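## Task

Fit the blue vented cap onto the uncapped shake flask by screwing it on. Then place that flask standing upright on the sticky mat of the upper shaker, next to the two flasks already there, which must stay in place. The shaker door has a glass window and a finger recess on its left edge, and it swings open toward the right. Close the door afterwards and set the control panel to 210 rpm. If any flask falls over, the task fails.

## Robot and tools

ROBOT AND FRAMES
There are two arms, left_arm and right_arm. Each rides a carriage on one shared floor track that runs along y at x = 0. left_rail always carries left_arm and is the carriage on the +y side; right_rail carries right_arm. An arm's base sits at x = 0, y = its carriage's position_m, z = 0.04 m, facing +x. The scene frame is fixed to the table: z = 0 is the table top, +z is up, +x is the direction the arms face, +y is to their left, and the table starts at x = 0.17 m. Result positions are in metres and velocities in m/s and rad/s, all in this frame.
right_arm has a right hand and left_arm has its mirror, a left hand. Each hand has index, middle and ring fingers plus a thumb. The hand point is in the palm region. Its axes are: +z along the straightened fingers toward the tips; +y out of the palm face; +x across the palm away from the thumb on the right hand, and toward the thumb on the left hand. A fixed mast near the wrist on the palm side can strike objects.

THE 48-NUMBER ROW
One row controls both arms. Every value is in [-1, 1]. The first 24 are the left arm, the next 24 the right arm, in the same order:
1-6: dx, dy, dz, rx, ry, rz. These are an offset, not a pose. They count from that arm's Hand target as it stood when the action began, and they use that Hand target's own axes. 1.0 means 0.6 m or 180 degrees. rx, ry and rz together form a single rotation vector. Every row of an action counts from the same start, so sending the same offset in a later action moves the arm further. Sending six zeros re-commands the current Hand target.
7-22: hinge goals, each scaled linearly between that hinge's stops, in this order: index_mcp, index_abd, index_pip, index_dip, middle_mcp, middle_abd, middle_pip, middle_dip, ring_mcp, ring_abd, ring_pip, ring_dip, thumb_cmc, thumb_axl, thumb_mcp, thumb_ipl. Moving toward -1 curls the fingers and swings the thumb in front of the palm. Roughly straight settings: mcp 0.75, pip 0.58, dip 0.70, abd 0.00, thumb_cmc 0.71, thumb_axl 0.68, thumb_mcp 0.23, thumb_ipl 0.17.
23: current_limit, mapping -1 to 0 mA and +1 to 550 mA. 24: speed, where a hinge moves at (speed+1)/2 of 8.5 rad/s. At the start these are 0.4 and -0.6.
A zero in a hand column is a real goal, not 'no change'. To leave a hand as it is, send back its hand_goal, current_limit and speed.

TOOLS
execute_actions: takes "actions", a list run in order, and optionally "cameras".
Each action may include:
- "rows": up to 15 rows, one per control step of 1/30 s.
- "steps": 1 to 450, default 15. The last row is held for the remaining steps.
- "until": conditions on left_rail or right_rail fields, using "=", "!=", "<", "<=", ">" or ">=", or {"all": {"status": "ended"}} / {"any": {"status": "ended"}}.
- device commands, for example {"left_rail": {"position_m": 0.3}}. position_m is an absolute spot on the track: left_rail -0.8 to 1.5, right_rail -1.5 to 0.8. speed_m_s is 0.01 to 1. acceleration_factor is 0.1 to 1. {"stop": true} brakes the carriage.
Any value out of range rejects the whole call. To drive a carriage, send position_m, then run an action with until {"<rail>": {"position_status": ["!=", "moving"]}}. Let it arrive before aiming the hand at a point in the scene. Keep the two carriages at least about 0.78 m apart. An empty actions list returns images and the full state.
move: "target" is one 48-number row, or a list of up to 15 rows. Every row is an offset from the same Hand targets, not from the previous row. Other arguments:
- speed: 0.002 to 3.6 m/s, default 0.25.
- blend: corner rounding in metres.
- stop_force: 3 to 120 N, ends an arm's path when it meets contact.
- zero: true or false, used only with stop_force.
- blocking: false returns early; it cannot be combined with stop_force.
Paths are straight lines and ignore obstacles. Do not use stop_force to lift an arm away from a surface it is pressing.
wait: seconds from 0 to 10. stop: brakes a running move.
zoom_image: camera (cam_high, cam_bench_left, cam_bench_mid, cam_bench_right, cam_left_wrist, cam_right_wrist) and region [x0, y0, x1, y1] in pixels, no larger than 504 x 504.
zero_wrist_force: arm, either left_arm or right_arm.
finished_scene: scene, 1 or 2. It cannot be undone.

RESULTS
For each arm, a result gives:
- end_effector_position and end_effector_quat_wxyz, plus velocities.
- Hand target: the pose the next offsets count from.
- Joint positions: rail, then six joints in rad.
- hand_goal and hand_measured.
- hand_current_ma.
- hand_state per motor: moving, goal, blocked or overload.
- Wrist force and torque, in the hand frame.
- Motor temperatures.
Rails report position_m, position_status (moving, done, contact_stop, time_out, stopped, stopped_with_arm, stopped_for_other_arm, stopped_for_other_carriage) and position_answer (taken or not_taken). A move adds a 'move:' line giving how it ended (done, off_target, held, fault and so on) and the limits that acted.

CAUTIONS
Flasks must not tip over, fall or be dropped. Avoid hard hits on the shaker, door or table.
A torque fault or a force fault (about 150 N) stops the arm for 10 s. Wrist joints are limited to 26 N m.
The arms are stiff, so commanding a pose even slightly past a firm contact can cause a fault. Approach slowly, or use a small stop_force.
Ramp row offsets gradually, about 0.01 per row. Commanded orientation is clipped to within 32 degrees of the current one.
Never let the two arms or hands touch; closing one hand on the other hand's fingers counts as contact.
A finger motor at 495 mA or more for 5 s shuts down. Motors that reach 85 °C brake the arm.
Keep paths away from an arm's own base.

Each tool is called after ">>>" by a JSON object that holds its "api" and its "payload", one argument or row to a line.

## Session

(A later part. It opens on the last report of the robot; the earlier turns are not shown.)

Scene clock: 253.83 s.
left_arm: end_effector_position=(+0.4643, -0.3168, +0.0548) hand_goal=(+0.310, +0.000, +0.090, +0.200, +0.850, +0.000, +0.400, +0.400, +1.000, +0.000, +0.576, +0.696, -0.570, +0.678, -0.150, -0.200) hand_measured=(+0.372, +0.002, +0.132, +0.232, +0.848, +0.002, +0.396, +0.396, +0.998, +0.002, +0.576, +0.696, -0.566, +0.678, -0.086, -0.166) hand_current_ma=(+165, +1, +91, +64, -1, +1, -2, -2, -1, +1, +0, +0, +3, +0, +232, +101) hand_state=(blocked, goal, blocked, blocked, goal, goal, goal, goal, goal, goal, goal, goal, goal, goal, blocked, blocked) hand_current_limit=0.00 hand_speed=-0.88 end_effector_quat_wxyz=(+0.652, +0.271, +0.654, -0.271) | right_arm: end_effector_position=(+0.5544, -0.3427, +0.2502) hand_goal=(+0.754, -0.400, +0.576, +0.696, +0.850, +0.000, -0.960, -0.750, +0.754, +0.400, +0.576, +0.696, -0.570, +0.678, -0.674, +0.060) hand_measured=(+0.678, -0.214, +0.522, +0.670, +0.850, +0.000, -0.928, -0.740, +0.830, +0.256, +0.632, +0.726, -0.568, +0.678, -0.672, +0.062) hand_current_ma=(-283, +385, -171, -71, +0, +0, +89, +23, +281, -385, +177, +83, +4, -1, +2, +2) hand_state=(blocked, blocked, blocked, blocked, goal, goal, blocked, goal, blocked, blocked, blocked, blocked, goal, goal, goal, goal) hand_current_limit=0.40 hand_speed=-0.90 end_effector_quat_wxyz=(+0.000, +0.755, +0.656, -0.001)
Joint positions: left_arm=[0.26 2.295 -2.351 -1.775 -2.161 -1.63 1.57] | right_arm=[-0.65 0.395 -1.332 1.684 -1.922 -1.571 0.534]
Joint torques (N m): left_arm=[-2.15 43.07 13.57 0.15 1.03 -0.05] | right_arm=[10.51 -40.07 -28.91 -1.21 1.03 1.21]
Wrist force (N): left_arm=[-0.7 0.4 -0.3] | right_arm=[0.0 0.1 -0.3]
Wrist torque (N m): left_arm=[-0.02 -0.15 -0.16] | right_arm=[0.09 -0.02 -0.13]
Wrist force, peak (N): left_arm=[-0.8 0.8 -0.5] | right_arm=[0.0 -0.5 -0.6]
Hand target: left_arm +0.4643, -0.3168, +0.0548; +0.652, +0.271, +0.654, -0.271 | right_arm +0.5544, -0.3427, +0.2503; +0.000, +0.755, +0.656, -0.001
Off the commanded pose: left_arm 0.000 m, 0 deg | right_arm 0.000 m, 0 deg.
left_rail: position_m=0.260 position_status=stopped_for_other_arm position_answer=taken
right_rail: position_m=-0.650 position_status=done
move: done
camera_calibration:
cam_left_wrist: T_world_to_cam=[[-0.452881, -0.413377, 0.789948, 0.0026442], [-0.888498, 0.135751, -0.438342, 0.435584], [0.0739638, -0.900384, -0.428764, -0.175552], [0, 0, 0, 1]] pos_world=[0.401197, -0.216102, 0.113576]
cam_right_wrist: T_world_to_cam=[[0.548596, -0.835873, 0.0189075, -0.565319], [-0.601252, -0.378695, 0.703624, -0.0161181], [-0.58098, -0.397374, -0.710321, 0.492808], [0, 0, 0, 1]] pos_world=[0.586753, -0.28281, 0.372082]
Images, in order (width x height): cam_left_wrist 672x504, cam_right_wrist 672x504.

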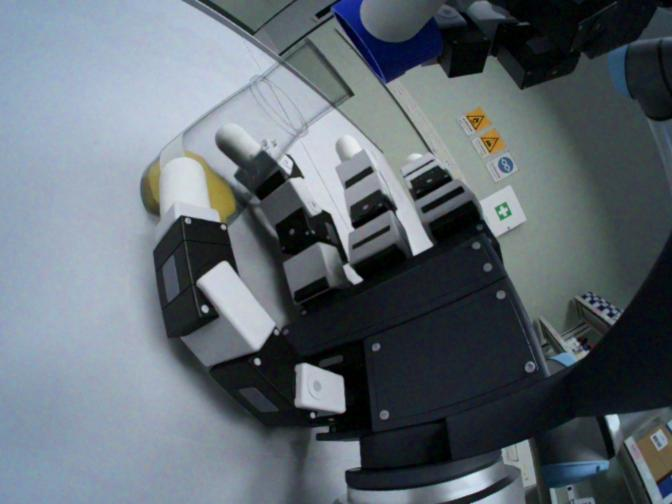

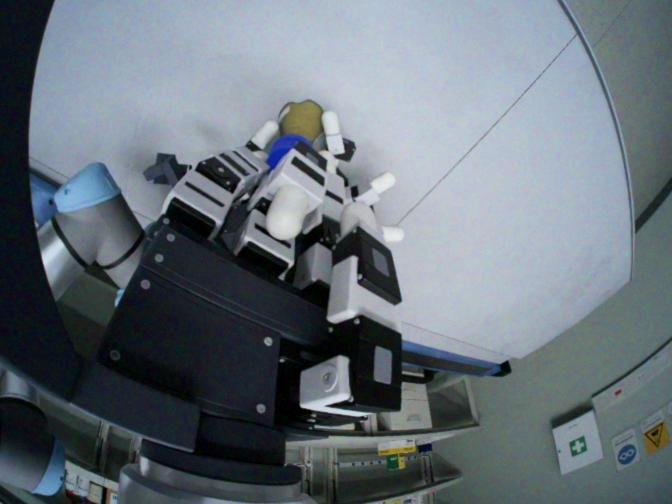

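>>> {"api": "move", "payload": {
  "target": [0,0,0,0,0,0,0.31,0,0.09,0.20,0.85,0,0.4,0.4,1.0,0,0.576,0.696,-0.571,0.678,-0.15,-0.20,0.0,-0.88,0,0,0.0667,0,0,0,0.754,-0.4,0.576,0.696,0.85,0,-0.96,-0.75,0.754,0.4,0.576,0.696,-0.571,0.678,-0.674,0.059,0.4,-0.9],
  "speed": 0.03,
  "stop_force": 4,
  "cameras": ["cam_left_wrist"]
}}

>>> {"api": "zoom_image", "payload": {
  "camera": "cam_left_wrist",
  "region": [245, 15, 375, 145]
}}

Scene clock: 260.87 s.
left_arm: end_effector_position=(+0.4643, -0.3168, +0.0548) hand_goal=(+0.310, +0.000, +0.090, +0.200, +0.850, +0.000, +0.400, +0.400, +1.000, +0.000, +0.576, +0.696, -0.570, +0.678, -0.150, -0.200) hand_measured=(+0.372, +0.002, +0.132, +0.232, +0.848, +0.002, +0.396, +0.396, +0.998, +0.002, +0.576, +0.696, -0.566, +0.678, -0.086, -0.166) hand_current_ma=(+165, +1, +91, +64, -1, +1, -2, -2, -1, +1, +0, +0, +3, +0, +232, +101) hand_state=(blocked, goal, blocked, blocked, goal, goal, goal, goal, goal, goal, goal, goal, goal, goal, blocked, blocked) hand_current_limit=0.00 hand_speed=-0.88 end_effector_quat_wxyz=(+0.652, +0.271, +0.654, -0.271) | right_arm: end_effector_position=(+0.5543, -0.3428, +0.2103) hand_goal=(+0.754, -0.400, +0.576, +0.696, +0.850, +0.000, -0.960, -0.750, +0.754, +0.400, +0.576, +0.696, -0.570, +0.678, -0.674, +0.060) hand_measured=(+0.678, -0.214, +0.522, +0.670, +0.850, +0.000, -0.928, -0.740, +0.830, +0.256, +0.632, +0.726, -0.568, +0.678, -0.672, +0.062) hand_current_ma=(-283, +385, -171, -71, +0, +0, +89, +23, +281, -385, +177, +83, +4, -1, +2, +2) hand_state=(blocked, blocked, blocked, blocked, goal, goal, blocked, goal, blocked, blocked, blocked, blocked, goal, goal, goal, goal) hand_current_limit=0.40 hand_speed=-0.90 end_effector_quat_wxyz=(+0.000, +0.755, +0.656, -0.001)
Joint positions: left_arm=[0.26 2.295 -2.351 -1.775 -2.161 -1.63 1.57] | right_arm=[-0.65 0.395 -1.294 1.746 -2.022 -1.571 0.534]
Joint torques (N m): left_arm=[-1.8 43.13 12.23 0.05 1.02 0.13] | right_arm=[0.54 -24.18 -12.87 -3.92 0.6 -0.68]
Wrist force (N): left_arm=[-0.7 0.6 -0.1] | right_arm=[0.2 -0.8 -0.9]
Wrist torque (N m): left_arm=[0.00 -0.15 -0.15] | right_arm=[0.10 0.00 -0.13]
Wrist force, peak (N): left_arm=[-1.0 0.7 -0.5] | right_arm=[0.3 -0.8 -1.1]
Hand target: left_arm +0.4643, -0.3168, +0.0548; +0.652, +0.271, +0.654, -0.271 | right_arm +0.5543, -0.3428, +0.2103; +0.000, +0.755, +0.656, -0.001
Off the commanded pose: left_arm 0.000 m, 0 deg | right_arm 0.000 m, 0 deg.
left_rail: position_m=0.260 position_status=stopped_for_other_arm position_answer=taken
right_rail: position_m=-0.650 position_status=done
move: done
camera_calibration:
cam_left_wrist: T_world_to_cam=[[-0.452881, -0.413377, 0.789948, 0.0026442], [-0.888498, 0.135751, -0.438342, 0.435584], [0.0739638, -0.900384, -0.428764, -0.175552], [0, 0, 0, 1]] pos_world=[0.401197, -0.216102, 0.113576]
Images, in order (width x height): cam_left_wrist 672x504.

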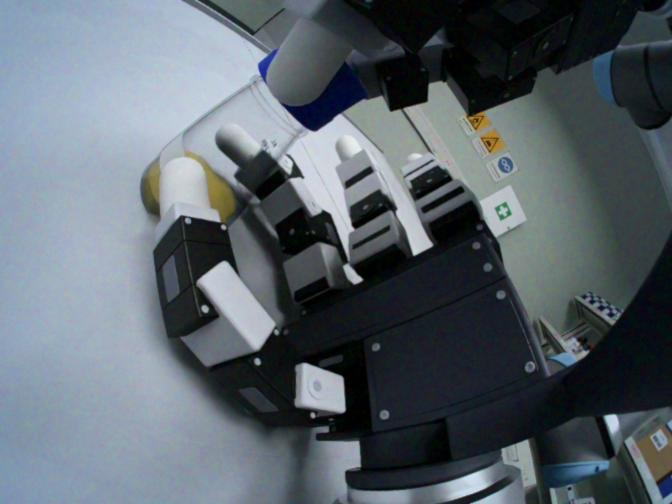

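Scaled by 3.877 from the camera's 672x504 image, which has a finer 960x720 frame.

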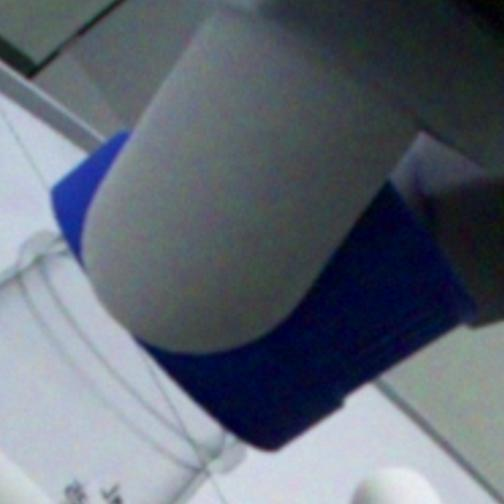

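>>> {"api": "execute_actions", "payload": {
  "actions": [
    {"rows":[[0,0,0,0,0,0,0.31,0,0.09,0.20,0.85,0,0.4,0.4,1.0,0,0.576,0.696,-0.571,0.678,-0.15,-0.20,0.0,-0.88,0,0,0,0,0,0,0.754,0.05,0.576,0.696,0.85,0,-0.96,-0.75,0.754,-0.05,0.576,0.696,-0.571,0.678,-0.674,0.059,0.2,-0.9]],"steps":35}
  ],
  "cameras": ["cam_left_wrist"]
}}

>>> {"api": "zoom_image", "payload": {
  "camera": "cam_left_wrist",
  "region": [245, 15, 375, 145]
}}

Scene clock: 262.57 s.
left_arm: end_effector_position=(+0.4643, -0.3168, +0.0548) hand_goal=(+0.310, +0.000, +0.090, +0.200, +0.850, +0.000, +0.400, +0.400, +1.000, +0.000, +0.576, +0.696, -0.570, +0.678, -0.150, -0.200) hand_measured=(+0.372, +0.002, +0.134, +0.232, +0.848, +0.002, +0.396, +0.396, +0.998, +0.002, +0.576, +0.696, -0.566, +0.678, -0.086, -0.166) hand_current_ma=(+167, +1, +93, +64, -1, +1, -2, -2, -1, +1, +0, +0, +3, +0, +227, +100) hand_state=(blocked, goal, blocked, blocked, goal, goal, goal, goal, goal, goal, goal, goal, goal, goal, blocked, blocked) hand_current_limit=0.00 hand_speed=-0.88 end_effector_quat_wxyz=(+0.652, +0.271, +0.654, -0.271) | right_arm: end_effector_position=(+0.5543, -0.3428, +0.2103) hand_goal=(+0.754, +0.050, +0.576, +0.696, +0.850, +0.000, -0.960, -0.750, +0.754, -0.050, +0.576, +0.696, -0.570, +0.678, -0.674, +0.060) hand_measured=(+0.750, +0.046, +0.572, +0.694, +0.850, +0.000, -0.928, -0.740, +0.756, -0.046, +0.578, +0.698, -0.568, +0.678, -0.672, +0.062) hand_current_ma=(-9, -6, -6, -5, +0, +0, +89, +23, +2, +4, +4, +5, +4, -1, +2, +2) hand_state=(goal, goal, goal, goal, goal, goal, blocked, goal, goal, goal, goal, goal, goal, goal, goal, goal) hand_current_limit=0.20 hand_speed=-0.90 end_effector_quat_wxyz=(+0.000, +0.755, +0.656, -0.001)
Joint positions: left_arm=[0.26 2.295 -2.351 -1.775 -2.161 -1.63 1.57] | right_arm=[-0.65 0.395 -1.294 1.746 -2.022 -1.571 0.534]
Joint torques (N m): left_arm=[-1.53 43.47 13.1 -0.04 0.97 0.06] | right_arm=[0.81 -25.62 -13.6 -2.17 -0.46 -0.54]
Wrist force (N): left_arm=[-0.7 0.2 -0.1] | right_arm=[-0.1 -0.2 -0.2]
Wrist torque (N m): left_arm=[-0.05 -0.15 -0.16] | right_arm=[0.04 -0.03 -0.13]
Wrist force, peak (N): left_arm=[-0.9 1.0 0.6] | right_arm=[0.6 -0.2 -2.4]
Hand target: left_arm +0.4643, -0.3168, +0.0548; +0.652, +0.271, +0.654, -0.271 | right_arm +0.5543, -0.3428, +0.2103; +0.000, +0.755, +0.656, -0.001
Off the commanded pose: left_arm 0.000 m, 0 deg | right_arm 0.000 m, 0 deg.
left_rail: position_m=0.260 position_status=stopped_for_other_arm position_answer=taken
right_rail: position_m=-0.650 position_status=done
camera_calibration:
cam_left_wrist: T_world_to_cam=[[-0.452881, -0.413377, 0.789948, 0.0026442], [-0.888498, 0.135751, -0.438342, 0.435584], [0.0739638, -0.900384, -0.428764, -0.175552], [0, 0, 0, 1]] pos_world=[0.401197, -0.216102, 0.113576]
Images, in order (width x height): cam_left_wrist 672x504.

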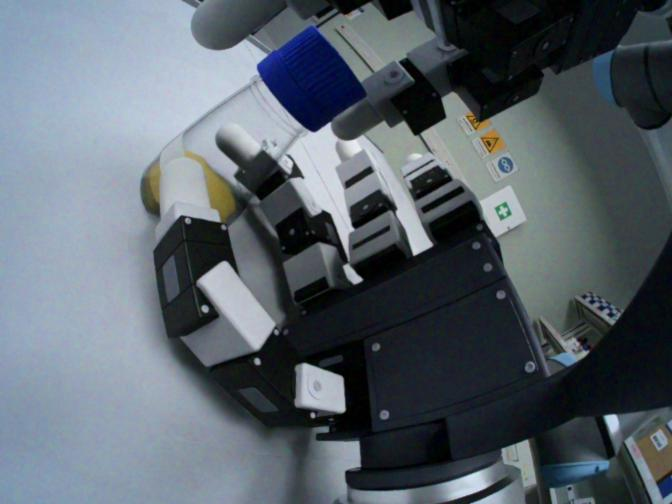

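Scaled by 3.877 from the camera's 672x504 image, which has a finer 960x720 frame.

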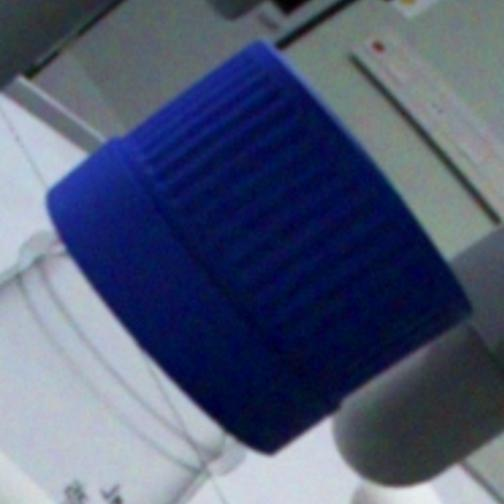

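>>> {"api": "move", "payload": {
  "target": [
    [0,0,0,0,0,0,0.31,0,0.09,0.20,0.85,0,0.4,0.4,1.0,0,0.576,0.696,-0.571,0.678,-0.15,-0.20,0.0,-0.88,0,0,-0.07,0,0,0,0.754,0.05,0.576,0.696,0.85,0,-0.96,-0.75,0.754,-0.05,0.576,0.696,-0.571,0.678,-0.674,0.059,0.2,-0.4],
    [0,0,0,0,0,0,0.31,0,0.09,0.20,0.85,0,0.4,0.4,1.0,0,0.576,0.696,-0.571,0.678,-0.15,-0.20,0.0,-0.88,0,0,-0.07,0,0,0,0.754,0.05,0.576,0.696,1.0,0,0.752,-0.486,0.754,-0.05,0.576,0.696,-0.571,0.678,-0.674,0.059,0.5,-0.4]
  ],
  "speed": 0.1,
  "cameras": ["cam_left_wrist","cam_right_wrist"]
}}

>>> {"api": "zoom_image", "payload": {
  "camera": "cam_right_wrist",
  "region": [220, 60, 400, 240]
}}

Scene clock: 266.20 s.
left_arm: end_effector_position=(+0.4643, -0.3168, +0.0548) hand_goal=(+0.310, +0.000, +0.090, +0.200, +0.850, +0.000, +0.400, +0.400, +1.000, +0.000, +0.576, +0.696, -0.570, +0.678, -0.150, -0.200) hand_measured=(+0.372, +0.002, +0.134, +0.232, +0.848, +0.002, +0.396, +0.396, +0.998, +0.002, +0.576, +0.696, -0.566, +0.678, -0.086, -0.166) hand_current_ma=(+167, +1, +93, +64, -1, +1, -2, -2, -1, +1, +0, +0, +3, +0, +227, +100) hand_state=(blocked, goal, blocked, blocked, goal, goal, goal, goal, goal, goal, goal, goal, goal, goal, blocked, blocked) hand_current_limit=0.00 hand_speed=-0.88 end_effector_quat_wxyz=(+0.652, +0.271, +0.654, -0.271) | right_arm: end_effector_position=(+0.5544, -0.3427, +0.2523) hand_goal=(+0.754, +0.050, +0.576, +0.696, +1.000, +0.000, +0.752, -0.486, +0.754, -0.050, +0.576, +0.696, -0.570, +0.678, -0.674, +0.060) hand_measured=(+0.750, +0.046, +0.572, +0.694, +0.996, +0.000, +0.746, -0.488, +0.756, -0.046, +0.578, +0.698, -0.568, +0.678, -0.672, +0.062) hand_current_ma=(-9, -6, -6, -5, -9, +0, -9, -4, +1, +4, +4, +5, +4, -1, +2, +2) hand_state=(goal, goal, goal, goal, goal, goal, goal, goal, goal, goal, goal, goal, goal, goal, goal, goal) hand_current_limit=0.50 hand_speed=-0.40 end_effector_quat_wxyz=(+0.000, +0.755, +0.656, -0.001)
Joint positions: left_arm=[0.26 2.295 -2.351 -1.775 -2.161 -1.63 1.57] | right_arm=[-0.65 0.395 -1.333 1.68 -1.917 -1.571 0.534]
Joint torques (N m): left_arm=[-1.26 43.25 13.14 0.16 0.63 0.29] | right_arm=[-1.84 -40.63 -27.88 -1.09 1.31 -1.75]
Wrist force (N): left_arm=[-0.5 0.3 -0.3] | right_arm=[0.0 -0.1 0.1]
Wrist torque (N m): left_arm=[-0.03 -0.18 -0.14] | right_arm=[0.02 -0.03 -0.13]
Wrist force, peak (N): left_arm=[-1.0 0.7 -0.3] | right_arm=[0.2 -0.2 -1.0]
Hand target: left_arm +0.4643, -0.3168, +0.0548; +0.652, +0.271, +0.654, -0.271 | right_arm +0.5544, -0.3427, +0.2523; +0.000, +0.755, +0.656, -0.001
Off the commanded pose: left_arm 0.000 m, 0 deg | right_arm 0.000 m, 0 deg.
left_rail: position_m=0.260 position_status=stopped_for_other_arm position_answer=taken
right_rail: position_m=-0.650 position_status=done
move: done
camera_calibration:
cam_left_wrist: T_world_to_cam=[[-0.452881, -0.413377, 0.789948, 0.0026442], [-0.888498, 0.135751, -0.438342, 0.435584], [0.0739638, -0.900384, -0.428764, -0.175552], [0, 0, 0, 1]] pos_world=[0.401197, -0.216102, 0.113576]
cam_right_wrist: T_world_to_cam=[[0.548596, -0.835873, 0.0189075, -0.565357], [-0.601252, -0.378695, 0.703624, -0.0175253], [-0.58098, -0.397374, -0.710321, 0.494229], [0, 0, 0, 1]] pos_world=[0.586753, -0.28281, 0.374082]
Images, in order (width x height): cam_left_wrist 672x504, cam_right_wrist 672x504.

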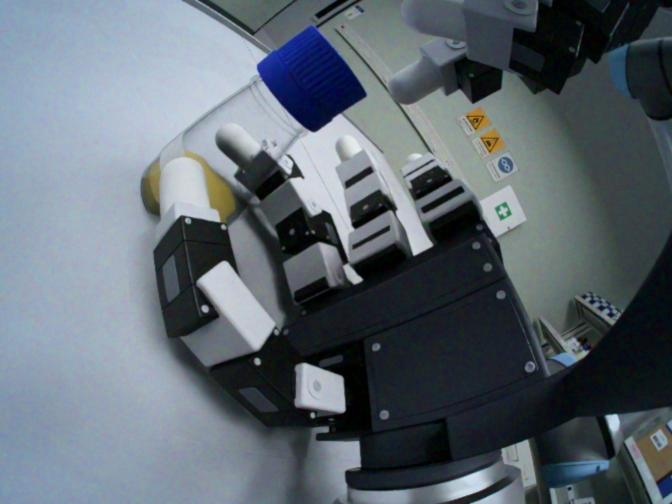

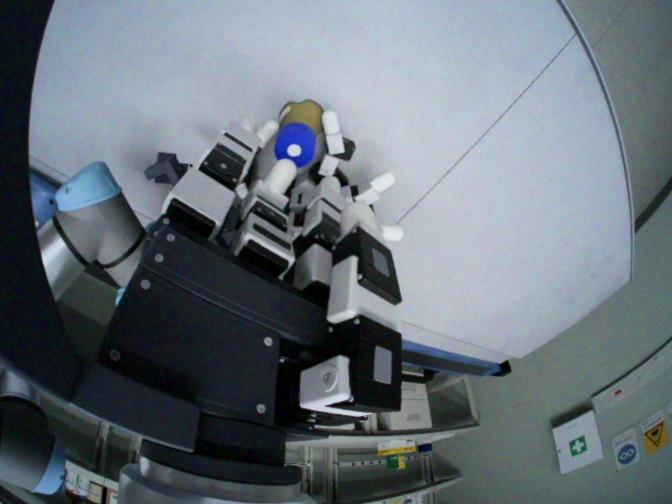

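Scaled by 2.800 from the camera's 672x504 image, which has a finer 960x720 frame.

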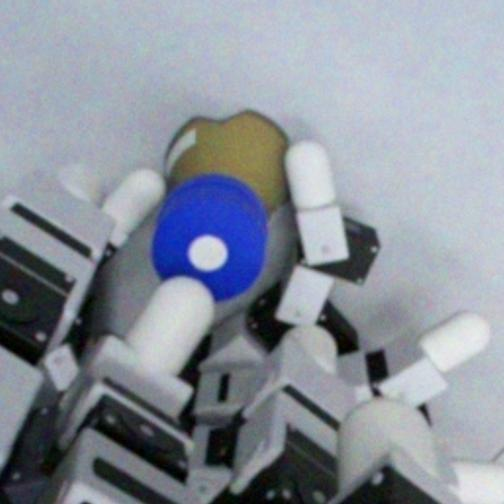

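>>> {"api": "move", "payload": {
  "target": [0,0,0,0,0,0,0.31,0,0.09,0.20,0.85,0,0.4,0.4,1.0,0,0.576,0.696,-0.571,0.678,-0.15,-0.20,0.0,-0.88,-0.002,0,0.0597,0,0,0,0.754,0.05,0.576,0.696,1.0,0,0.752,-0.486,0.754,-0.05,0.576,0.696,-0.571,0.678,-0.674,0.059,0.5,-0.4],
  "speed": 0.08,
  "stop_force": 6
}}

>>> {"api": "move", "payload": {
  "target": [0,0,0,0,0,0,0.31,0,0.09,0.20,0.85,0,0.4,0.4,1.0,0,0.576,0.696,-0.571,0.678,-0.15,-0.20,0.0,-0.88,0,0,0.01,0,0,0,0.754,0.05,0.576,0.696,1.0,0,0.752,-0.486,0.754,-0.05,0.576,0.696,-0.571,0.678,-0.674,0.059,0.5,-0.4],
  "speed": 0.015,
  "stop_force": 3,
  "cameras": ["cam_left_wrist","cam_right_wrist"]
}}

>>> {"api": "zoom_image", "payload": {
  "camera": "cam_right_wrist",
  "region": [220, 60, 400, 240]
}}

Scene clock: 269.23 s.
left_arm: end_effector_position=(+0.4643, -0.3168, +0.0548) hand_goal=(+0.310, +0.000, +0.090, +0.200, +0.850, +0.000, +0.400, +0.400, +1.000, +0.000, +0.576, +0.696, -0.570, +0.678, -0.150, -0.200) hand_measured=(+0.372, +0.002, +0.134, +0.232, +0.848, +0.002, +0.396, +0.396, +0.998, +0.002, +0.576, +0.696, -0.564, +0.680, -0.086, -0.166) hand_current_ma=(+167, +1, +93, +64, -1, +1, -2, -2, -1, +1, +0, +0, +5, +1, +227, +100) hand_state=(blocked, goal, blocked, blocked, goal, goal, goal, goal, goal, goal, goal, goal, goal, goal, blocked, blocked) hand_current_limit=0.00 hand_speed=-0.88 end_effector_quat_wxyz=(+0.652, +0.271, +0.654, -0.271) | right_arm: end_effector_position=(+0.5541, -0.3439, +0.2172) hand_goal=(+0.754, +0.050, +0.576, +0.696, +1.000, +0.000, +0.752, -0.486, +0.754, -0.050, +0.576, +0.696, -0.570, +0.678, -0.674, +0.060) hand_measured=(+0.750, +0.046, +0.572, +0.694, +1.000, -0.002, +0.752, -0.508, +0.756, -0.046, +0.578, +0.698, -0.568, +0.678, -0.672, +0.062) hand_current_ma=(-9, -6, -6, -5, +0, -3, -1, -57, +1, +4, +4, +5, +4, -1, +2, +2) hand_state=(goal, goal, goal, goal, goal, goal, goal, blocked, goal, goal, goal, goal, goal, goal, goal, goal) hand_current_limit=0.50 hand_speed=-0.40 end_effector_quat_wxyz=(+0.000, +0.755, +0.656, -0.001)
Joint positions: left_arm=[0.26 2.295 -2.351 -1.775 -2.161 -1.63 1.57] | right_arm=[-0.65 0.393 -1.303 1.739 -2.005 -1.571 0.532]
Joint torques (N m): left_arm=[-1.43 43.21 13.26 0.32 0.63 0.43] | right_arm=[-11.74 -39.96 -26.97 -1.02 1.36 -0.99]
Wrist force (N): left_arm=[-0.5 0.9 -0.4] | right_arm=[-0.2 -1.1 -2.8]
Wrist torque (N m): left_arm=[-0.01 -0.18 -0.14] | right_arm=[0.29 0.06 0.02]
Wrist force, peak (N): left_arm=[-0.5 1.4 -0.6] | right_arm=[0.2 -2.4 -6.9]
Hand target: left_arm +0.4643, -0.3168, +0.0548; +0.652, +0.271, +0.654, -0.271 | right_arm +0.5541, -0.3439, +0.2172; +0.000, +0.755, +0.656, -0.001 (not the last commanded pose)
Off the commanded pose: left_arm 0.000 m, 0 deg | right_arm 0.001 m, 0 deg.
left_rail: position_m=0.260 position_status=stopped_for_other_arm position_answer=taken
right_rail: position_m=-0.650 position_status=done
move: contact (right_arm)

Scene clock: 270.40 s.
left_arm: end_effector_position=(+0.4643, -0.3168, +0.0548) hand_goal=(+0.310, +0.000, +0.090, +0.200, +0.850, +0.000, +0.400, +0.400, +1.000, +0.000, +0.576, +0.696, -0.570, +0.678, -0.150, -0.200) hand_measured=(+0.372, +0.002, +0.134, +0.232, +0.848, +0.002, +0.396, +0.396, +0.998, +0.002, +0.576, +0.696, -0.564, +0.680, -0.086, -0.166) hand_current_ma=(+167, +1, +93, +64, -1, +1, -2, -2, -1, +1, +0, +0, +5, +1, +227, +100) hand_state=(blocked, goal, blocked, blocked, goal, goal, goal, goal, goal, goal, goal, goal, goal, goal, blocked, blocked) hand_current_limit=0.00 hand_speed=-0.88 end_effector_quat_wxyz=(+0.652, +0.271, +0.654, -0.271) | right_arm: end_effector_position=(+0.5542, -0.3439, +0.2169) hand_goal=(+0.754, +0.050, +0.576, +0.696, +1.000, +0.000, +0.752, -0.486, +0.754, -0.050, +0.576, +0.696, -0.570, +0.678, -0.674, +0.060) hand_measured=(+0.750, +0.046, +0.572, +0.694, +1.000, -0.002, +0.754, -0.516, +0.756, -0.046, +0.578, +0.698, -0.568, +0.678, -0.672, +0.062) hand_current_ma=(-9, -6, -6, -5, +0, -3, +4, -83, +1, +4, +4, +5, +4, -1, +2, +2) hand_state=(goal, goal, goal, goal, goal, goal, goal, blocked, goal, goal, goal, goal, goal, goal, goal, goal) hand_current_limit=0.50 hand_speed=-0.40 end_effector_quat_wxyz=(+0.000, +0.755, +0.656, +0.000)
Joint positions: left_arm=[0.26 2.295 -2.351 -1.775 -2.161 -1.63 1.57] | right_arm=[-0.65 0.393 -1.303 1.739 -2.006 -1.571 0.532]
Joint torques (N m): left_arm=[-0.89 43.78 12.8 0.01 0.96 0.32] | right_arm=[-9.78 -39.71 -27.36 -1.01 1.2 -0.85]
Wrist force (N): left_arm=[-0.6 1.4 0.0] | right_arm=[-0.1 -1.4 -3.9]
Wrist torque (N m): left_arm=[0.00 -0.17 -0.14] | right_arm=[0.40 0.06 0.03]
Wrist force, peak (N): left_arm=[-0.7 2.0 0.0] | right_arm=[0.1 -3.0 -8.7]
Hand target: left_arm +0.4643, -0.3168, +0.0548; +0.652, +0.271, +0.654, -0.271 | right_arm +0.5542, -0.3439, +0.2170; +0.000, +0.755, +0.656, +0.000 (not the last commanded pose)
Off the commanded pose: left_arm 0.000 m, 0 deg | right_arm 0.006 m, 0 deg.
left_rail: position_m=0.260 position_status=stopped_for_other_arm position_answer=taken
right_rail: position_m=-0.650 position_status=done
move: contact (right_arm)
camera_calibration:
cam_left_wrist: T_world_to_cam=[[-0.452881, -0.413377, 0.789948, 0.0026442], [-0.888498, 0.135751, -0.438342, 0.435584], [0.0739638, -0.900384, -0.428764, -0.175552], [0, 0, 0, 1]] pos_world=[0.401197, -0.216102, 0.113576]
cam_right_wrist: T_world_to_cam=[[0.548608, -0.835865, 0.018965, -0.565552], [-0.601385, -0.378749, 0.703481, 0.00678914], [-0.580832, -0.39734, -0.710461, 0.468473], [0, 0, 0, 1]] pos_world=[0.586453, -0.28401, 0.338782]
Images, in order (width x height): cam_left_wrist 672x504, cam_right_wrist 672x504.

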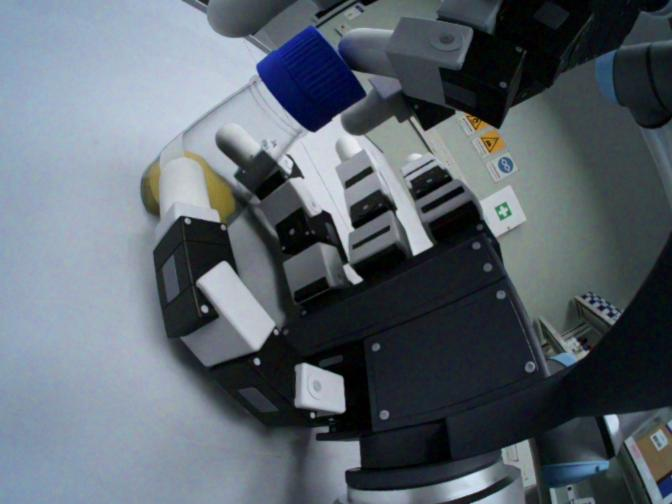

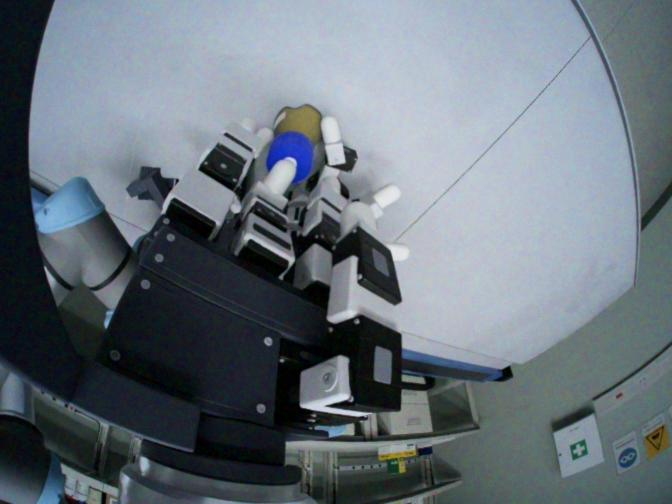

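Scaled by 2.800 from the camera's 672x504 image, which has a finer 960x720 frame.

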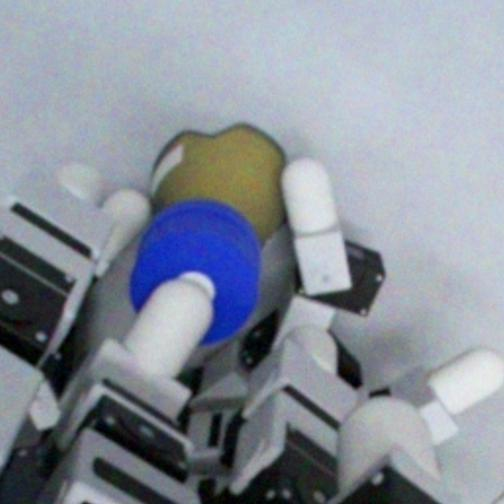

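>>> {"api": "execute_actions", "payload": {
  "actions": [
    {"rows":[[0,0,0,0,0,0,0.31,0,0.09,0.20,0.85,0,0.4,0.4,1.0,0,0.576,0.696,-0.571,0.678,-0.15,-0.20,0.0,-0.88,0,0,0,0,0,0,0.754,-0.3,0.576,0.696,1.0,0,0.752,-0.486,0.754,0.3,0.576,0.696,-0.571,0.678,-0.674,0.059,0.4,-0.9]],"steps":45}
  ]
}}

>>> {"api": "move", "payload": {
  "target": [0,0,0,0,0,0,0.31,0,0.09,0.20,0.85,0,0.4,0.4,1.0,0,0.576,0.696,-0.571,0.678,-0.15,-0.20,0.0,-0.88,0,0,0.006,0,0,0,0.754,-0.3,0.576,0.696,1.0,0,0.752,-0.486,0.754,0.3,0.576,0.696,-0.571,0.678,-0.674,0.059,0.4,-0.9],
  "speed": 0.01,
  "stop_force": 6,
  "cameras": ["cam_left_wrist"]
}}

>>> {"api": "zoom_image", "payload": {
  "camera": "cam_left_wrist",
  "region": [245, 15, 375, 145]
}}

Scene clock: 272.77 s.
left_arm: end_effector_position=(+0.4643, -0.3168, +0.0548) hand_goal=(+0.310, +0.000, +0.090, +0.200, +0.850, +0.000, +0.400, +0.400, +1.000, +0.000, +0.576, +0.696, -0.570, +0.678, -0.150, -0.200) hand_measured=(+0.372, +0.002, +0.134, +0.232, +0.848, +0.002, +0.396, +0.396, +0.998, +0.002, +0.576, +0.696, -0.564, +0.680, -0.086, -0.166) hand_current_ma=(+167, +1, +94, +64, -1, +1, -2, -2, -1, +1, +0, +0, +5, +1, +227, +100) hand_state=(blocked, goal, blocked, blocked, goal, goal, goal, goal, goal, goal, goal, goal, goal, goal, blocked, blocked) hand_current_limit=0.00 hand_speed=-0.88 end_effector_quat_wxyz=(+0.652, +0.271, +0.654, -0.271) | right_arm: end_effector_position=(+0.5542, -0.3439, +0.2170) hand_goal=(+0.754, -0.300, +0.576, +0.696, +1.000, +0.000, +0.752, -0.486, +0.754, +0.300, +0.576, +0.696, -0.570, +0.678, -0.674, +0.060) hand_measured=(+0.750, -0.152, +0.572, +0.694, +1.000, +0.000, +0.754, -0.516, +0.754, +0.162, +0.578, +0.698, -0.568, +0.678, -0.672, +0.062) hand_current_ma=(-9, +385, -6, -5, +0, +0, +4, -83, +1, -385, +3, +4, +4, -1, +2, +2) hand_state=(goal, blocked, goal, goal, goal, goal, goal, blocked, goal, blocked, goal, goal, goal, goal, goal, goal) hand_current_limit=0.40 hand_speed=-0.90 end_effector_quat_wxyz=(+0.000, +0.755, +0.656, +0.000)
Joint positions: left_arm=[0.26 2.295 -2.351 -1.775 -2.161 -1.63 1.57] | right_arm=[-0.65 0.393 -1.303 1.739 -2.006 -1.571 0.532]
Joint torques (N m): left_arm=[-0.66 44.92 12.28 0.24 0.75 0.45] | right_arm=[-11.01 -39.48 -27.3 -1.14 1.06 -0.69]
Wrist force (N): left_arm=[-0.6 1.2 0.1] | right_arm=[0.4 -1.2 -2.6]
Wrist torque (N m): left_arm=[0.04 -0.19 -0.14] | right_arm=[0.26 0.02 0.06]
Wrist force, peak (N): left_arm=[-1.2 1.9 0.1] | right_arm=[-0.2 -1.6 -4.2]
Hand target: left_arm +0.4643, -0.3168, +0.0548; +0.652, +0.271, +0.654, -0.271 | right_arm +0.5542, -0.3439, +0.2170; +0.000, +0.755, +0.656, +0.000
Off the commanded pose: left_arm 0.000 m, 0 deg | right_arm 0.000 m, 0 deg.
left_rail: position_m=0.260 position_status=stopped_for_other_arm position_answer=taken
right_rail: position_m=-0.650 position_status=done

Scene clock: 274.00 s.
left_arm: end_effector_position=(+0.4643, -0.3168, +0.0548) hand_goal=(+0.310, +0.000, +0.090, +0.200, +0.850, +0.000, +0.400, +0.400, +1.000, +0.000, +0.576, +0.696, -0.570, +0.678, -0.150, -0.200) hand_measured=(+0.372, +0.002, +0.134, +0.232, +0.848, +0.002, +0.396, +0.396, +0.998, +0.002, +0.576, +0.696, -0.564, +0.680, -0.086, -0.166) hand_current_ma=(+167, +1, +94, +64, -1, +1, -2, -2, -1, +1, +0, +0, +5, +1, +227, +100) hand_state=(blocked, goal, blocked, blocked, goal, goal, goal, goal, goal, goal, goal, goal, goal, goal, blocked, blocked) hand_current_limit=0.00 hand_speed=-0.88 end_effector_quat_wxyz=(+0.652, +0.271, +0.654, -0.271) | right_arm: end_effector_position=(+0.5542, -0.3439, +0.2167) hand_goal=(+0.754, -0.300, +0.576, +0.696, +1.000, +0.000, +0.752, -0.486, +0.754, +0.300, +0.576, +0.696, -0.570, +0.678, -0.674, +0.060) hand_measured=(+0.750, -0.152, +0.572, +0.694, +1.000, +0.000, +0.756, -0.518, +0.756, +0.162, +0.578, +0.698, -0.568, +0.678, -0.672, +0.062) hand_current_ma=(-7, +385, -5, -5, +0, +0, +8, -90, +2, -385, +3, +4, +4, -1, +2, +2) hand_state=(goal, blocked, goal, goal, goal, goal, goal, blocked, goal, blocked, goal, goal, goal, goal, goal, goal) hand_current_limit=0.40 hand_speed=-0.90 end_effector_quat_wxyz=(+0.000, +0.755, +0.656, +0.000)
Joint positions: left_arm=[0.26 2.295 -2.351 -1.775 -2.161 -1.63 1.57] | right_arm=[-0.65 0.393 -1.303 1.74 -2.007 -1.571 0.532]
Joint torques (N m): left_arm=[-0.52 44.48 12.46 0.22 0.78 0.74] | right_arm=[-10.51 -36.8 -25.1 -1.14 0.96 -0.83]
Wrist force (N): left_arm=[-0.7 1.0 -0.1] | right_arm=[0.6 -2.3 -6.9]
Wrist torque (N m): left_arm=[0.00 -0.15 -0.15] | right_arm=[0.69 0.20 0.06]
Wrist force, peak (N): left_arm=[-0.6 1.5 0.4] | right_arm=[1.2 -3.7 -12.2]
Hand target: left_arm +0.4643, -0.3168, +0.0548; +0.652, +0.271, +0.654, -0.271 | right_arm +0.5542, -0.3439, +0.2167; +0.000, +0.755, +0.656, +0.000 (not the last commanded pose)
Off the commanded pose: left_arm 0.000 m, 0 deg | right_arm 0.003 m, 0 deg.
left_rail: position_m=0.260 position_status=stopped_for_other_arm position_answer=taken
right_rail: position_m=-0.650 position_status=done
move: contact (right_arm)
camera_calibration:
cam_left_wrist: T_world_to_cam=[[-0.452881, -0.413377, 0.789948, 0.0026442], [-0.888498, 0.135751, -0.438342, 0.435584], [0.0739638, -0.900384, -0.428764, -0.175552], [0, 0, 0, 1]] pos_world=[0.401197, -0.216102, 0.113576]
Images, in order (width x height): cam_left_wrist 672x504.

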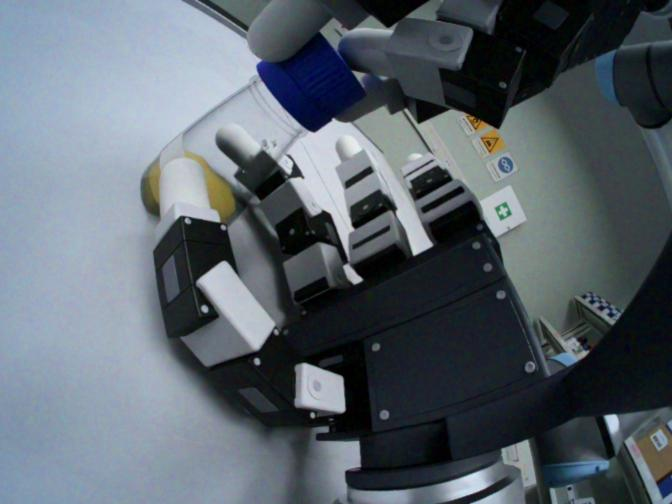

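Scaled by 3.877 from the camera's 672x504 image, which has a finer 960x720 frame.

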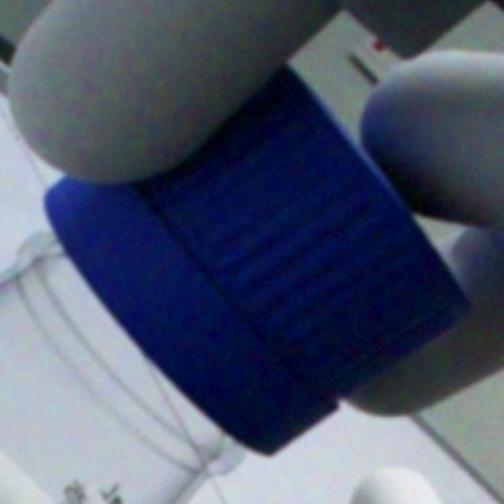

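>>> {"api": "move", "payload": {
  "target": [
    [0,0,0,0,0,0,0.31,0,0.09,0.20,0.85,0,0.4,0.4,1.0,0,0.576,0.696,-0.571,0.678,-0.15,-0.20,0.0,-0.88,-0.02157,-0.00845,0.0002,0,0,0.0556,0.754,-0.3,0.576,0.696,1.0,0,0.752,-0.486,0.754,0.3,0.576,0.696,-0.571,0.678,-0.674,0.059,0.4,-0.9],
    [0,0,0,0,0,0,0.31,0,0.09,0.20,0.85,0,0.4,0.4,1.0,0,0.576,0.696,-0.571,0.678,-0.15,-0.20,0.0,-0.88,-0.04135,-0.02052,0.0004,0,0,0.1111,0.754,-0.3,0.576,0.696,1.0,0,0.752,-0.486,0.754,0.3,0.576,0.696,-0.571,0.678,-0.674,0.059,0.4,-0.9],
    [0,0,0,0,0,0,0.31,0,0.09,0.20,0.85,0,0.4,0.4,1.0,0,0.576,0.696,-0.571,0.678,-0.15,-0.20,0.0,-0.88,-0.05873,-0.03583,0.0006,0,0,0.1667,0.754,-0.3,0.576,0.696,1.0,0,0.752,-0.486,0.754,0.3,0.576,0.696,-0.571,0.678,-0.674,0.059,0.4,-0.9],
    [0,0,0,0,0,0,0.31,0,0.09,0.20,0.85,0,0.4,0.4,1.0,0,0.576,0.696,-0.571,0.678,-0.15,-0.20,0.0,-0.88,-0.07318,-0.05393,0.0008,0,0,0.2222,0.754,-0.3,0.576,0.696,1.0,0,0.752,-0.486,0.754,0.3,0.576,0.696,-0.571,0.678,-0.674,0.059,0.4,-0.9],
    [0,0,0,0,0,0,0.31,0,0.09,0.20,0.85,0,0.4,0.4,1.0,0,0.576,0.696,-0.571,0.678,-0.15,-0.20,0.0,-0.88,-0.08427,-0.07427,0.0010,0,0,0.2778,0.754,-0.3,0.576,0.696,1.0,0,0.752,-0.486,0.754,0.3,0.576,0.696,-0.571,0.678,-0.674,0.059,0.4,-0.9],
    [0,0,0,0,0,0,0.31,0,0.09,0.20,0.85,0,0.4,0.4,1.0,0,0.576,0.696,-0.571,0.678,-0.15,-0.20,0.0,-0.88,-0.09167,-0.09623,0.0012,0,0,0.3333,0.754,-0.3,0.576,0.696,1.0,0,0.752,-0.486,0.754,0.3,0.576,0.696,-0.571,0.678,-0.674,0.059,0.4,-0.9]
  ],
  "speed": 0.2,
  "blend": 0.004,
  "cameras": ["cam_left_wrist"]
}}

>>> {"api": "zoom_image", "payload": {
  "camera": "cam_left_wrist",
  "region": [245, 15, 375, 145]
}}

Scene clock: 278.13 s.
left_arm: end_effector_position=(+0.4643, -0.3168, +0.0548) hand_goal=(+0.310, +0.000, +0.090, +0.200, +0.850, +0.000, +0.400, +0.400, +1.000, +0.000, +0.576, +0.696, -0.570, +0.678, -0.150, -0.200) hand_measured=(+0.372, +0.002, +0.134, +0.232, +0.848, +0.002, +0.396, +0.396, +0.998, +0.002, +0.576, +0.696, -0.564, +0.680, -0.086, -0.166) hand_current_ma=(+167, +1, +94, +64, -1, +1, -2, -2, -1, +1, +0, +0, +6, +1, +227, +100) hand_state=(blocked, goal, blocked, blocked, goal, goal, goal, goal, goal, goal, goal, goal, goal, goal, blocked, blocked) hand_current_limit=0.00 hand_speed=-0.88 end_effector_quat_wxyz=(+0.652, +0.271, +0.654, -0.271) | right_arm: end_effector_position=(+0.4894, -0.3903, +0.2160) hand_goal=(+0.754, -0.300, +0.576, +0.696, +1.000, +0.000, +0.752, -0.486, +0.754, +0.300, +0.576, +0.696, -0.570, +0.678, -0.674, +0.060) hand_measured=(+0.700, -0.192, +0.538, +0.678, +1.000, +0.016, +0.744, -0.522, +0.808, +0.196, +0.616, +0.718, -0.568, +0.678, -0.672, +0.062) hand_current_ma=(-185, +345, -109, -44, +0, +32, -14, -105, +189, -330, +117, +54, +4, -1, +2, +2) hand_state=(blocked, blocked, blocked, goal, goal, goal, goal, blocked, blocked, blocked, blocked, blocked, goal, goal, goal, goal) hand_current_limit=0.40 hand_speed=-0.90 end_effector_quat_wxyz=(+0.000, +0.982, +0.191, +0.000)
Joint positions: left_arm=[0.26 2.295 -2.351 -1.775 -2.161 -1.63 1.57] | right_arm=[-0.65 0.4 -1.284 1.717 -2.003 -1.571 1.586]
Joint torques (N m): left_arm=[0.08 44.7 11.59 0.4 0.77 0.88] | right_arm=[-16.48 -21.62 -25.38 -0.35 -2.29 2.26]
Wrist force (N): left_arm=[-0.6 1.8 0.6] | right_arm=[-0.5 -2.5 -7.8]
Wrist torque (N m): left_arm=[0.10 -0.19 -0.14] | right_arm=[0.76 0.11 -0.30]
Wrist force, peak (N): left_arm=[-0.6 1.8 0.6] | right_arm=[-0.5 -2.5 -7.8]
Hand target: left_arm +0.4643, -0.3168, +0.0548; +0.652, +0.271, +0.654, -0.271 | right_arm +0.4894, -0.3904, +0.2160; +0.000, +0.982, +0.191, +0.000
Off the commanded pose: left_arm 0.000 m, 0 deg | right_arm 0.000 m, 0 deg.
left_rail: position_m=0.260 position_status=stopped_for_other_arm position_answer=taken
right_rail: position_m=-0.650 position_status=done
move: done
camera_calibration:
cam_left_wrist: T_world_to_cam=[[-0.452881, -0.413377, 0.789948, 0.0026442], [-0.888498, 0.135751, -0.438342, 0.435584], [0.0739638, -0.900384, -0.428764, -0.175552], [0, 0, 0, 1]] pos_world=[0.401197, -0.216102, 0.113576]
Images, in order (width x height): cam_left_wrist 672x504.

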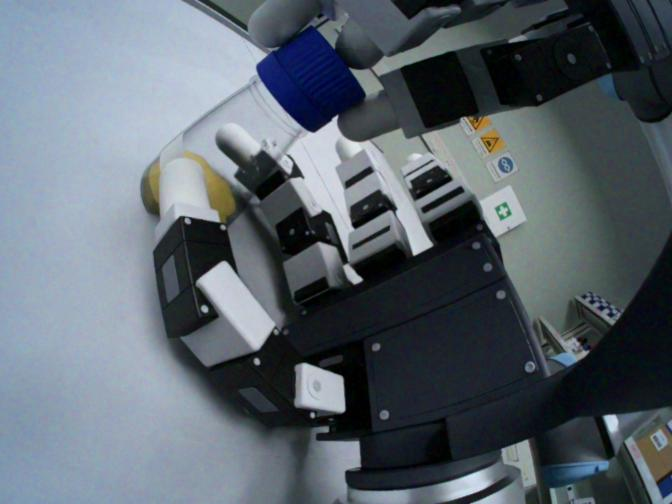

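Scaled by 3.877 from the camera's 672x504 image, which has a finer 960x720 frame.

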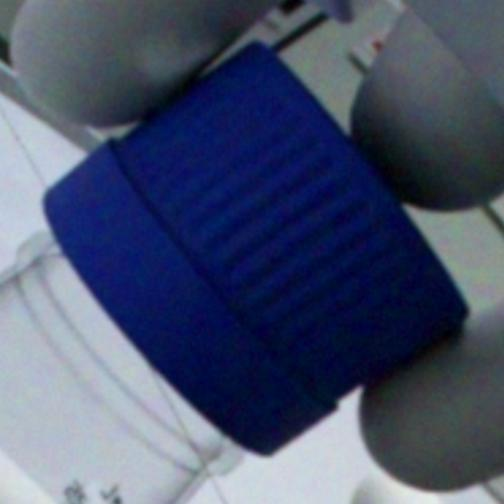

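>>> {"api": "move", "payload": {
  "target": [
    [0,0,0,0,0,0,0.31,0,0.09,0.20,0.85,0,0.4,0.4,1.0,0,0.576,0.696,-0.571,0.678,-0.15,-0.20,0.0,-0.88,-0.02157,-0.00845,0.0002,0,0,0.0556,0.754,-0.3,0.576,0.696,1.0,0,0.752,-0.486,0.754,0.3,0.576,0.696,-0.571,0.678,-0.674,0.059,0.4,-0.9],
    [0,0,0,0,0,0,0.31,0,0.09,0.20,0.85,0,0.4,0.4,1.0,0,0.576,0.696,-0.571,0.678,-0.15,-0.20,0.0,-0.88,-0.04135,-0.02052,0.0004,0,0,0.1111,0.754,-0.3,0.576,0.696,1.0,0,0.752,-0.486,0.754,0.3,0.576,0.696,-0.571,0.678,-0.674,0.059,0.4,-0.9],
    [0,0,0,0,0,0,0.31,0,0.09,0.20,0.85,0,0.4,0.4,1.0,0,0.576,0.696,-0.571,0.678,-0.15,-0.20,0.0,-0.88,-0.05873,-0.03583,0.0006,0,0,0.1667,0.754,-0.3,0.576,0.696,1.0,0,0.752,-0.486,0.754,0.3,0.576,0.696,-0.571,0.678,-0.674,0.059,0.4,-0.9],
    [0,0,0,0,0,0,0.31,0,0.09,0.20,0.85,0,0.4,0.4,1.0,0,0.576,0.696,-0.571,0.678,-0.15,-0.20,0.0,-0.88,-0.07318,-0.05393,0.0008,0,0,0.2222,0.754,-0.3,0.576,0.696,1.0,0,0.752,-0.486,0.754,0.3,0.576,0.696,-0.571,0.678,-0.674,0.059,0.4,-0.9],
    [0,0,0,0,0,0,0.31,0,0.09,0.20,0.85,0,0.4,0.4,1.0,0,0.576,0.696,-0.571,0.678,-0.15,-0.20,0.0,-0.88,-0.08427,-0.07427,0.0010,0,0,0.2778,0.754,-0.3,0.576,0.696,1.0,0,0.752,-0.486,0.754,0.3,0.576,0.696,-0.571,0.678,-0.674,0.059,0.4,-0.9],
    [0,0,0,0,0,0,0.31,0,0.09,0.20,0.85,0,0.4,0.4,1.0,0,0.576,0.696,-0.571,0.678,-0.15,-0.20,0.0,-0.88,-0.09167,-0.09623,0.0012,0,0,0.3333,0.754,-0.3,0.576,0.696,1.0,0,0.752,-0.486,0.754,0.3,0.576,0.696,-0.571,0.678,-0.674,0.059,0.4,-0.9],
    [0,0,0,0,0,0,0.31,0,0.09,0.20,0.85,0,0.4,0.4,1.0,0,0.576,0.696,-0.571,0.678,-0.15,-0.20,0.0,-0.88,-0.09513,-0.11913,0.0014,0,0,0.3889,0.754,-0.3,0.576,0.696,1.0,0,0.752,-0.486,0.754,0.3,0.576,0.696,-0.571,0.678,-0.674,0.059,0.4,-0.9],
    [0,0,0,0,0,0,0.31,0,0.09,0.20,0.85,0,0.4,0.4,1.0,0,0.576,0.696,-0.571,0.678,-0.15,-0.20,0.0,-0.88,-0.09457,-0.14230,0.0016,0,0,0.4444,0.754,-0.3,0.576,0.696,1.0,0,0.752,-0.486,0.754,0.3,0.576,0.696,-0.571,0.678,-0.674,0.059,0.4,-0.9],
    [0,0,0,0,0,0,0.31,0,0.09,0.20,0.85,0,0.4,0.4,1.0,0,0.576,0.696,-0.571,0.678,-0.15,-0.20,0.0,-0.88,-0.09,-0.165,0.0018,0,0,0.5,0.754,-0.3,0.576,0.696,1.0,0,0.752,-0.486,0.754,0.3,0.576,0.696,-0.571,0.678,-0.674,0.059,0.4,-0.9],
    [0,0,0,0,0,0,0.31,0,0.09,0.20,0.85,0,0.4,0.4,1.0,0,0.576,0.696,-0.571,0.678,-0.15,-0.20,0.0,-0.88,-0.08155,-0.18657,0.0020,0,0,0.5556,0.754,-0.3,0.576,0.696,1.0,0,0.752,-0.486,0.754,0.3,0.576,0.696,-0.571,0.678,-0.674,0.059,0.4,-0.9],
    [0,0,0,0,0,0,0.31,0,0.09,0.20,0.85,0,0.4,0.4,1.0,0,0.576,0.696,-0.571,0.678,-0.15,-0.20,0.0,-0.88,-0.06949,-0.20635,0.0022,0,0,0.6111,0.754,-0.3,0.576,0.696,1.0,0,0.752,-0.486,0.754,0.3,0.576,0.696,-0.571,0.678,-0.674,0.059,0.4,-0.9],
    [0,0,0,0,0,0,0.31,0,0.09,0.20,0.85,0,0.4,0.4,1.0,0,0.576,0.696,-0.571,0.678,-0.15,-0.20,0.0,-0.88,-0.05417,-0.22373,0.0024,0,0,0.6667,0.754,-0.3,0.576,0.696,1.0,0,0.752,-0.486,0.754,0.3,0.576,0.696,-0.571,0.678,-0.674,0.059,0.4,-0.9]
  ],
  "speed": 0.2,
  "blend": 0.004,
  "cameras": ["cam_left_wrist"]
}}

>>> {"api": "zoom_image", "payload": {
  "camera": "cam_left_wrist",
  "region": [245, 15, 375, 145]
}}

Scene clock: 285.80 s.
left_arm: end_effector_position=(+0.4643, -0.3168, +0.0548) hand_goal=(+0.310, +0.000, +0.090, +0.200, +0.850, +0.000, +0.400, +0.400, +1.000, +0.000, +0.576, +0.696, -0.570, +0.678, -0.150, -0.200) hand_measured=(+0.372, +0.002, +0.134, +0.232, +0.848, +0.002, +0.396, +0.396, +0.998, +0.002, +0.576, +0.696, -0.564, +0.680, -0.086, -0.166) hand_current_ma=(+168, +1, +94, +64, -1, +1, -2, -2, -1, +1, +0, +0, +6, +1, +227, +100) hand_state=(blocked, goal, blocked, blocked, goal, goal, goal, goal, goal, goal, goal, goal, goal, goal, blocked, blocked) hand_current_limit=0.00 hand_speed=-0.88 end_effector_quat_wxyz=(+0.652, +0.271, +0.654, -0.271) | right_arm: end_effector_position=(+0.4090, -0.2782, +0.2146) hand_goal=(+0.754, -0.300, +0.576, +0.696, +1.000, +0.000, +0.752, -0.486, +0.754, +0.300, +0.576, +0.696, -0.570, +0.678, -0.674, +0.060) hand_measured=(+0.686, -0.214, +0.528, +0.672, +0.998, +0.024, +0.726, -0.540, +0.826, +0.222, +0.628, +0.724, -0.568, +0.678, -0.672, +0.062) hand_current_ma=(-248, +257, -150, -62, -4, +51, -69, -171, +265, -230, +165, +77, +4, -1, +2, +2) hand_state=(blocked, blocked, blocked, blocked, goal, blocked, blocked, blocked, blocked, blocked, blocked, blocked, goal, goal, goal, goal) hand_current_limit=0.40 hand_speed=-0.90 end_effector_quat_wxyz=(+0.000, -0.656, +0.755, +0.000)
Joint positions: left_arm=[0.26 2.295 -2.351 -1.775 -2.161 -1.63 1.57] | right_arm=[-0.65 0.377 -1.274 1.707 -2.003 -1.571 3.658]
Joint torques (N m): left_arm=[-1.72 44.08 12.68 0.38 0.56 1.03] | right_arm=[5.18 -38.16 -8.76 -2.62 -1.65 2.24]
Wrist force (N): left_arm=[-0.3 1.0 0.2] | right_arm=[-0.3 -0.8 -9.5]
Wrist torque (N m): left_arm=[0.02 -0.20 -0.13] | right_arm=[0.78 0.11 -0.24]
Wrist force, peak (N): left_arm=[-0.7 2.2 0.9] | right_arm=[0.2 -1.0 -9.9]
Hand target: left_arm +0.4643, -0.3168, +0.0548; +0.652, +0.271, +0.654, -0.271 | right_arm +0.4089, -0.2781, +0.2146; +0.000, -0.656, +0.755, +0.000
Off the commanded pose: left_arm 0.000 m, 0 deg | right_arm 0.000 m, 0 deg.
left_rail: position_m=0.260 position_status=stopped_for_other_arm position_answer=taken
right_rail: position_m=-0.650 position_status=done
move: done
camera_calibration:
cam_left_wrist: T_world_to_cam=[[-0.452881, -0.413377, 0.789948, 0.0026442], [-0.888498, 0.135751, -0.438342, 0.435584], [0.0739638, -0.900384, -0.428764, -0.175552], [0, 0, 0, 1]] pos_world=[0.401197, -0.216102, 0.113576]
Images, in order (width x height): cam_left_wrist 672x504.

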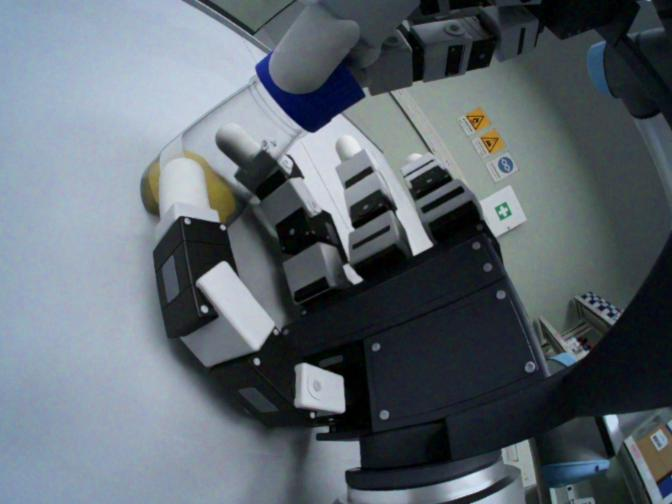

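Scaled by 3.877 from the camera's 672x504 image, which has a finer 960x720 frame.

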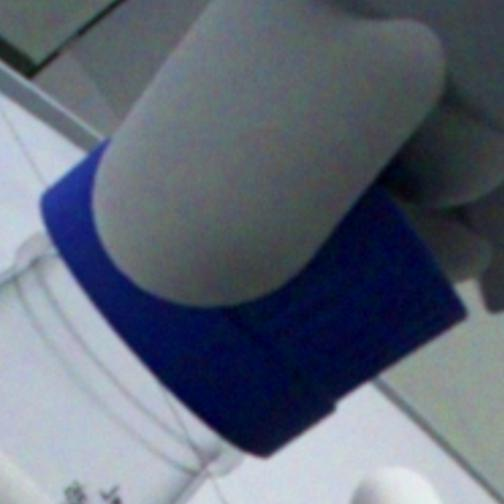

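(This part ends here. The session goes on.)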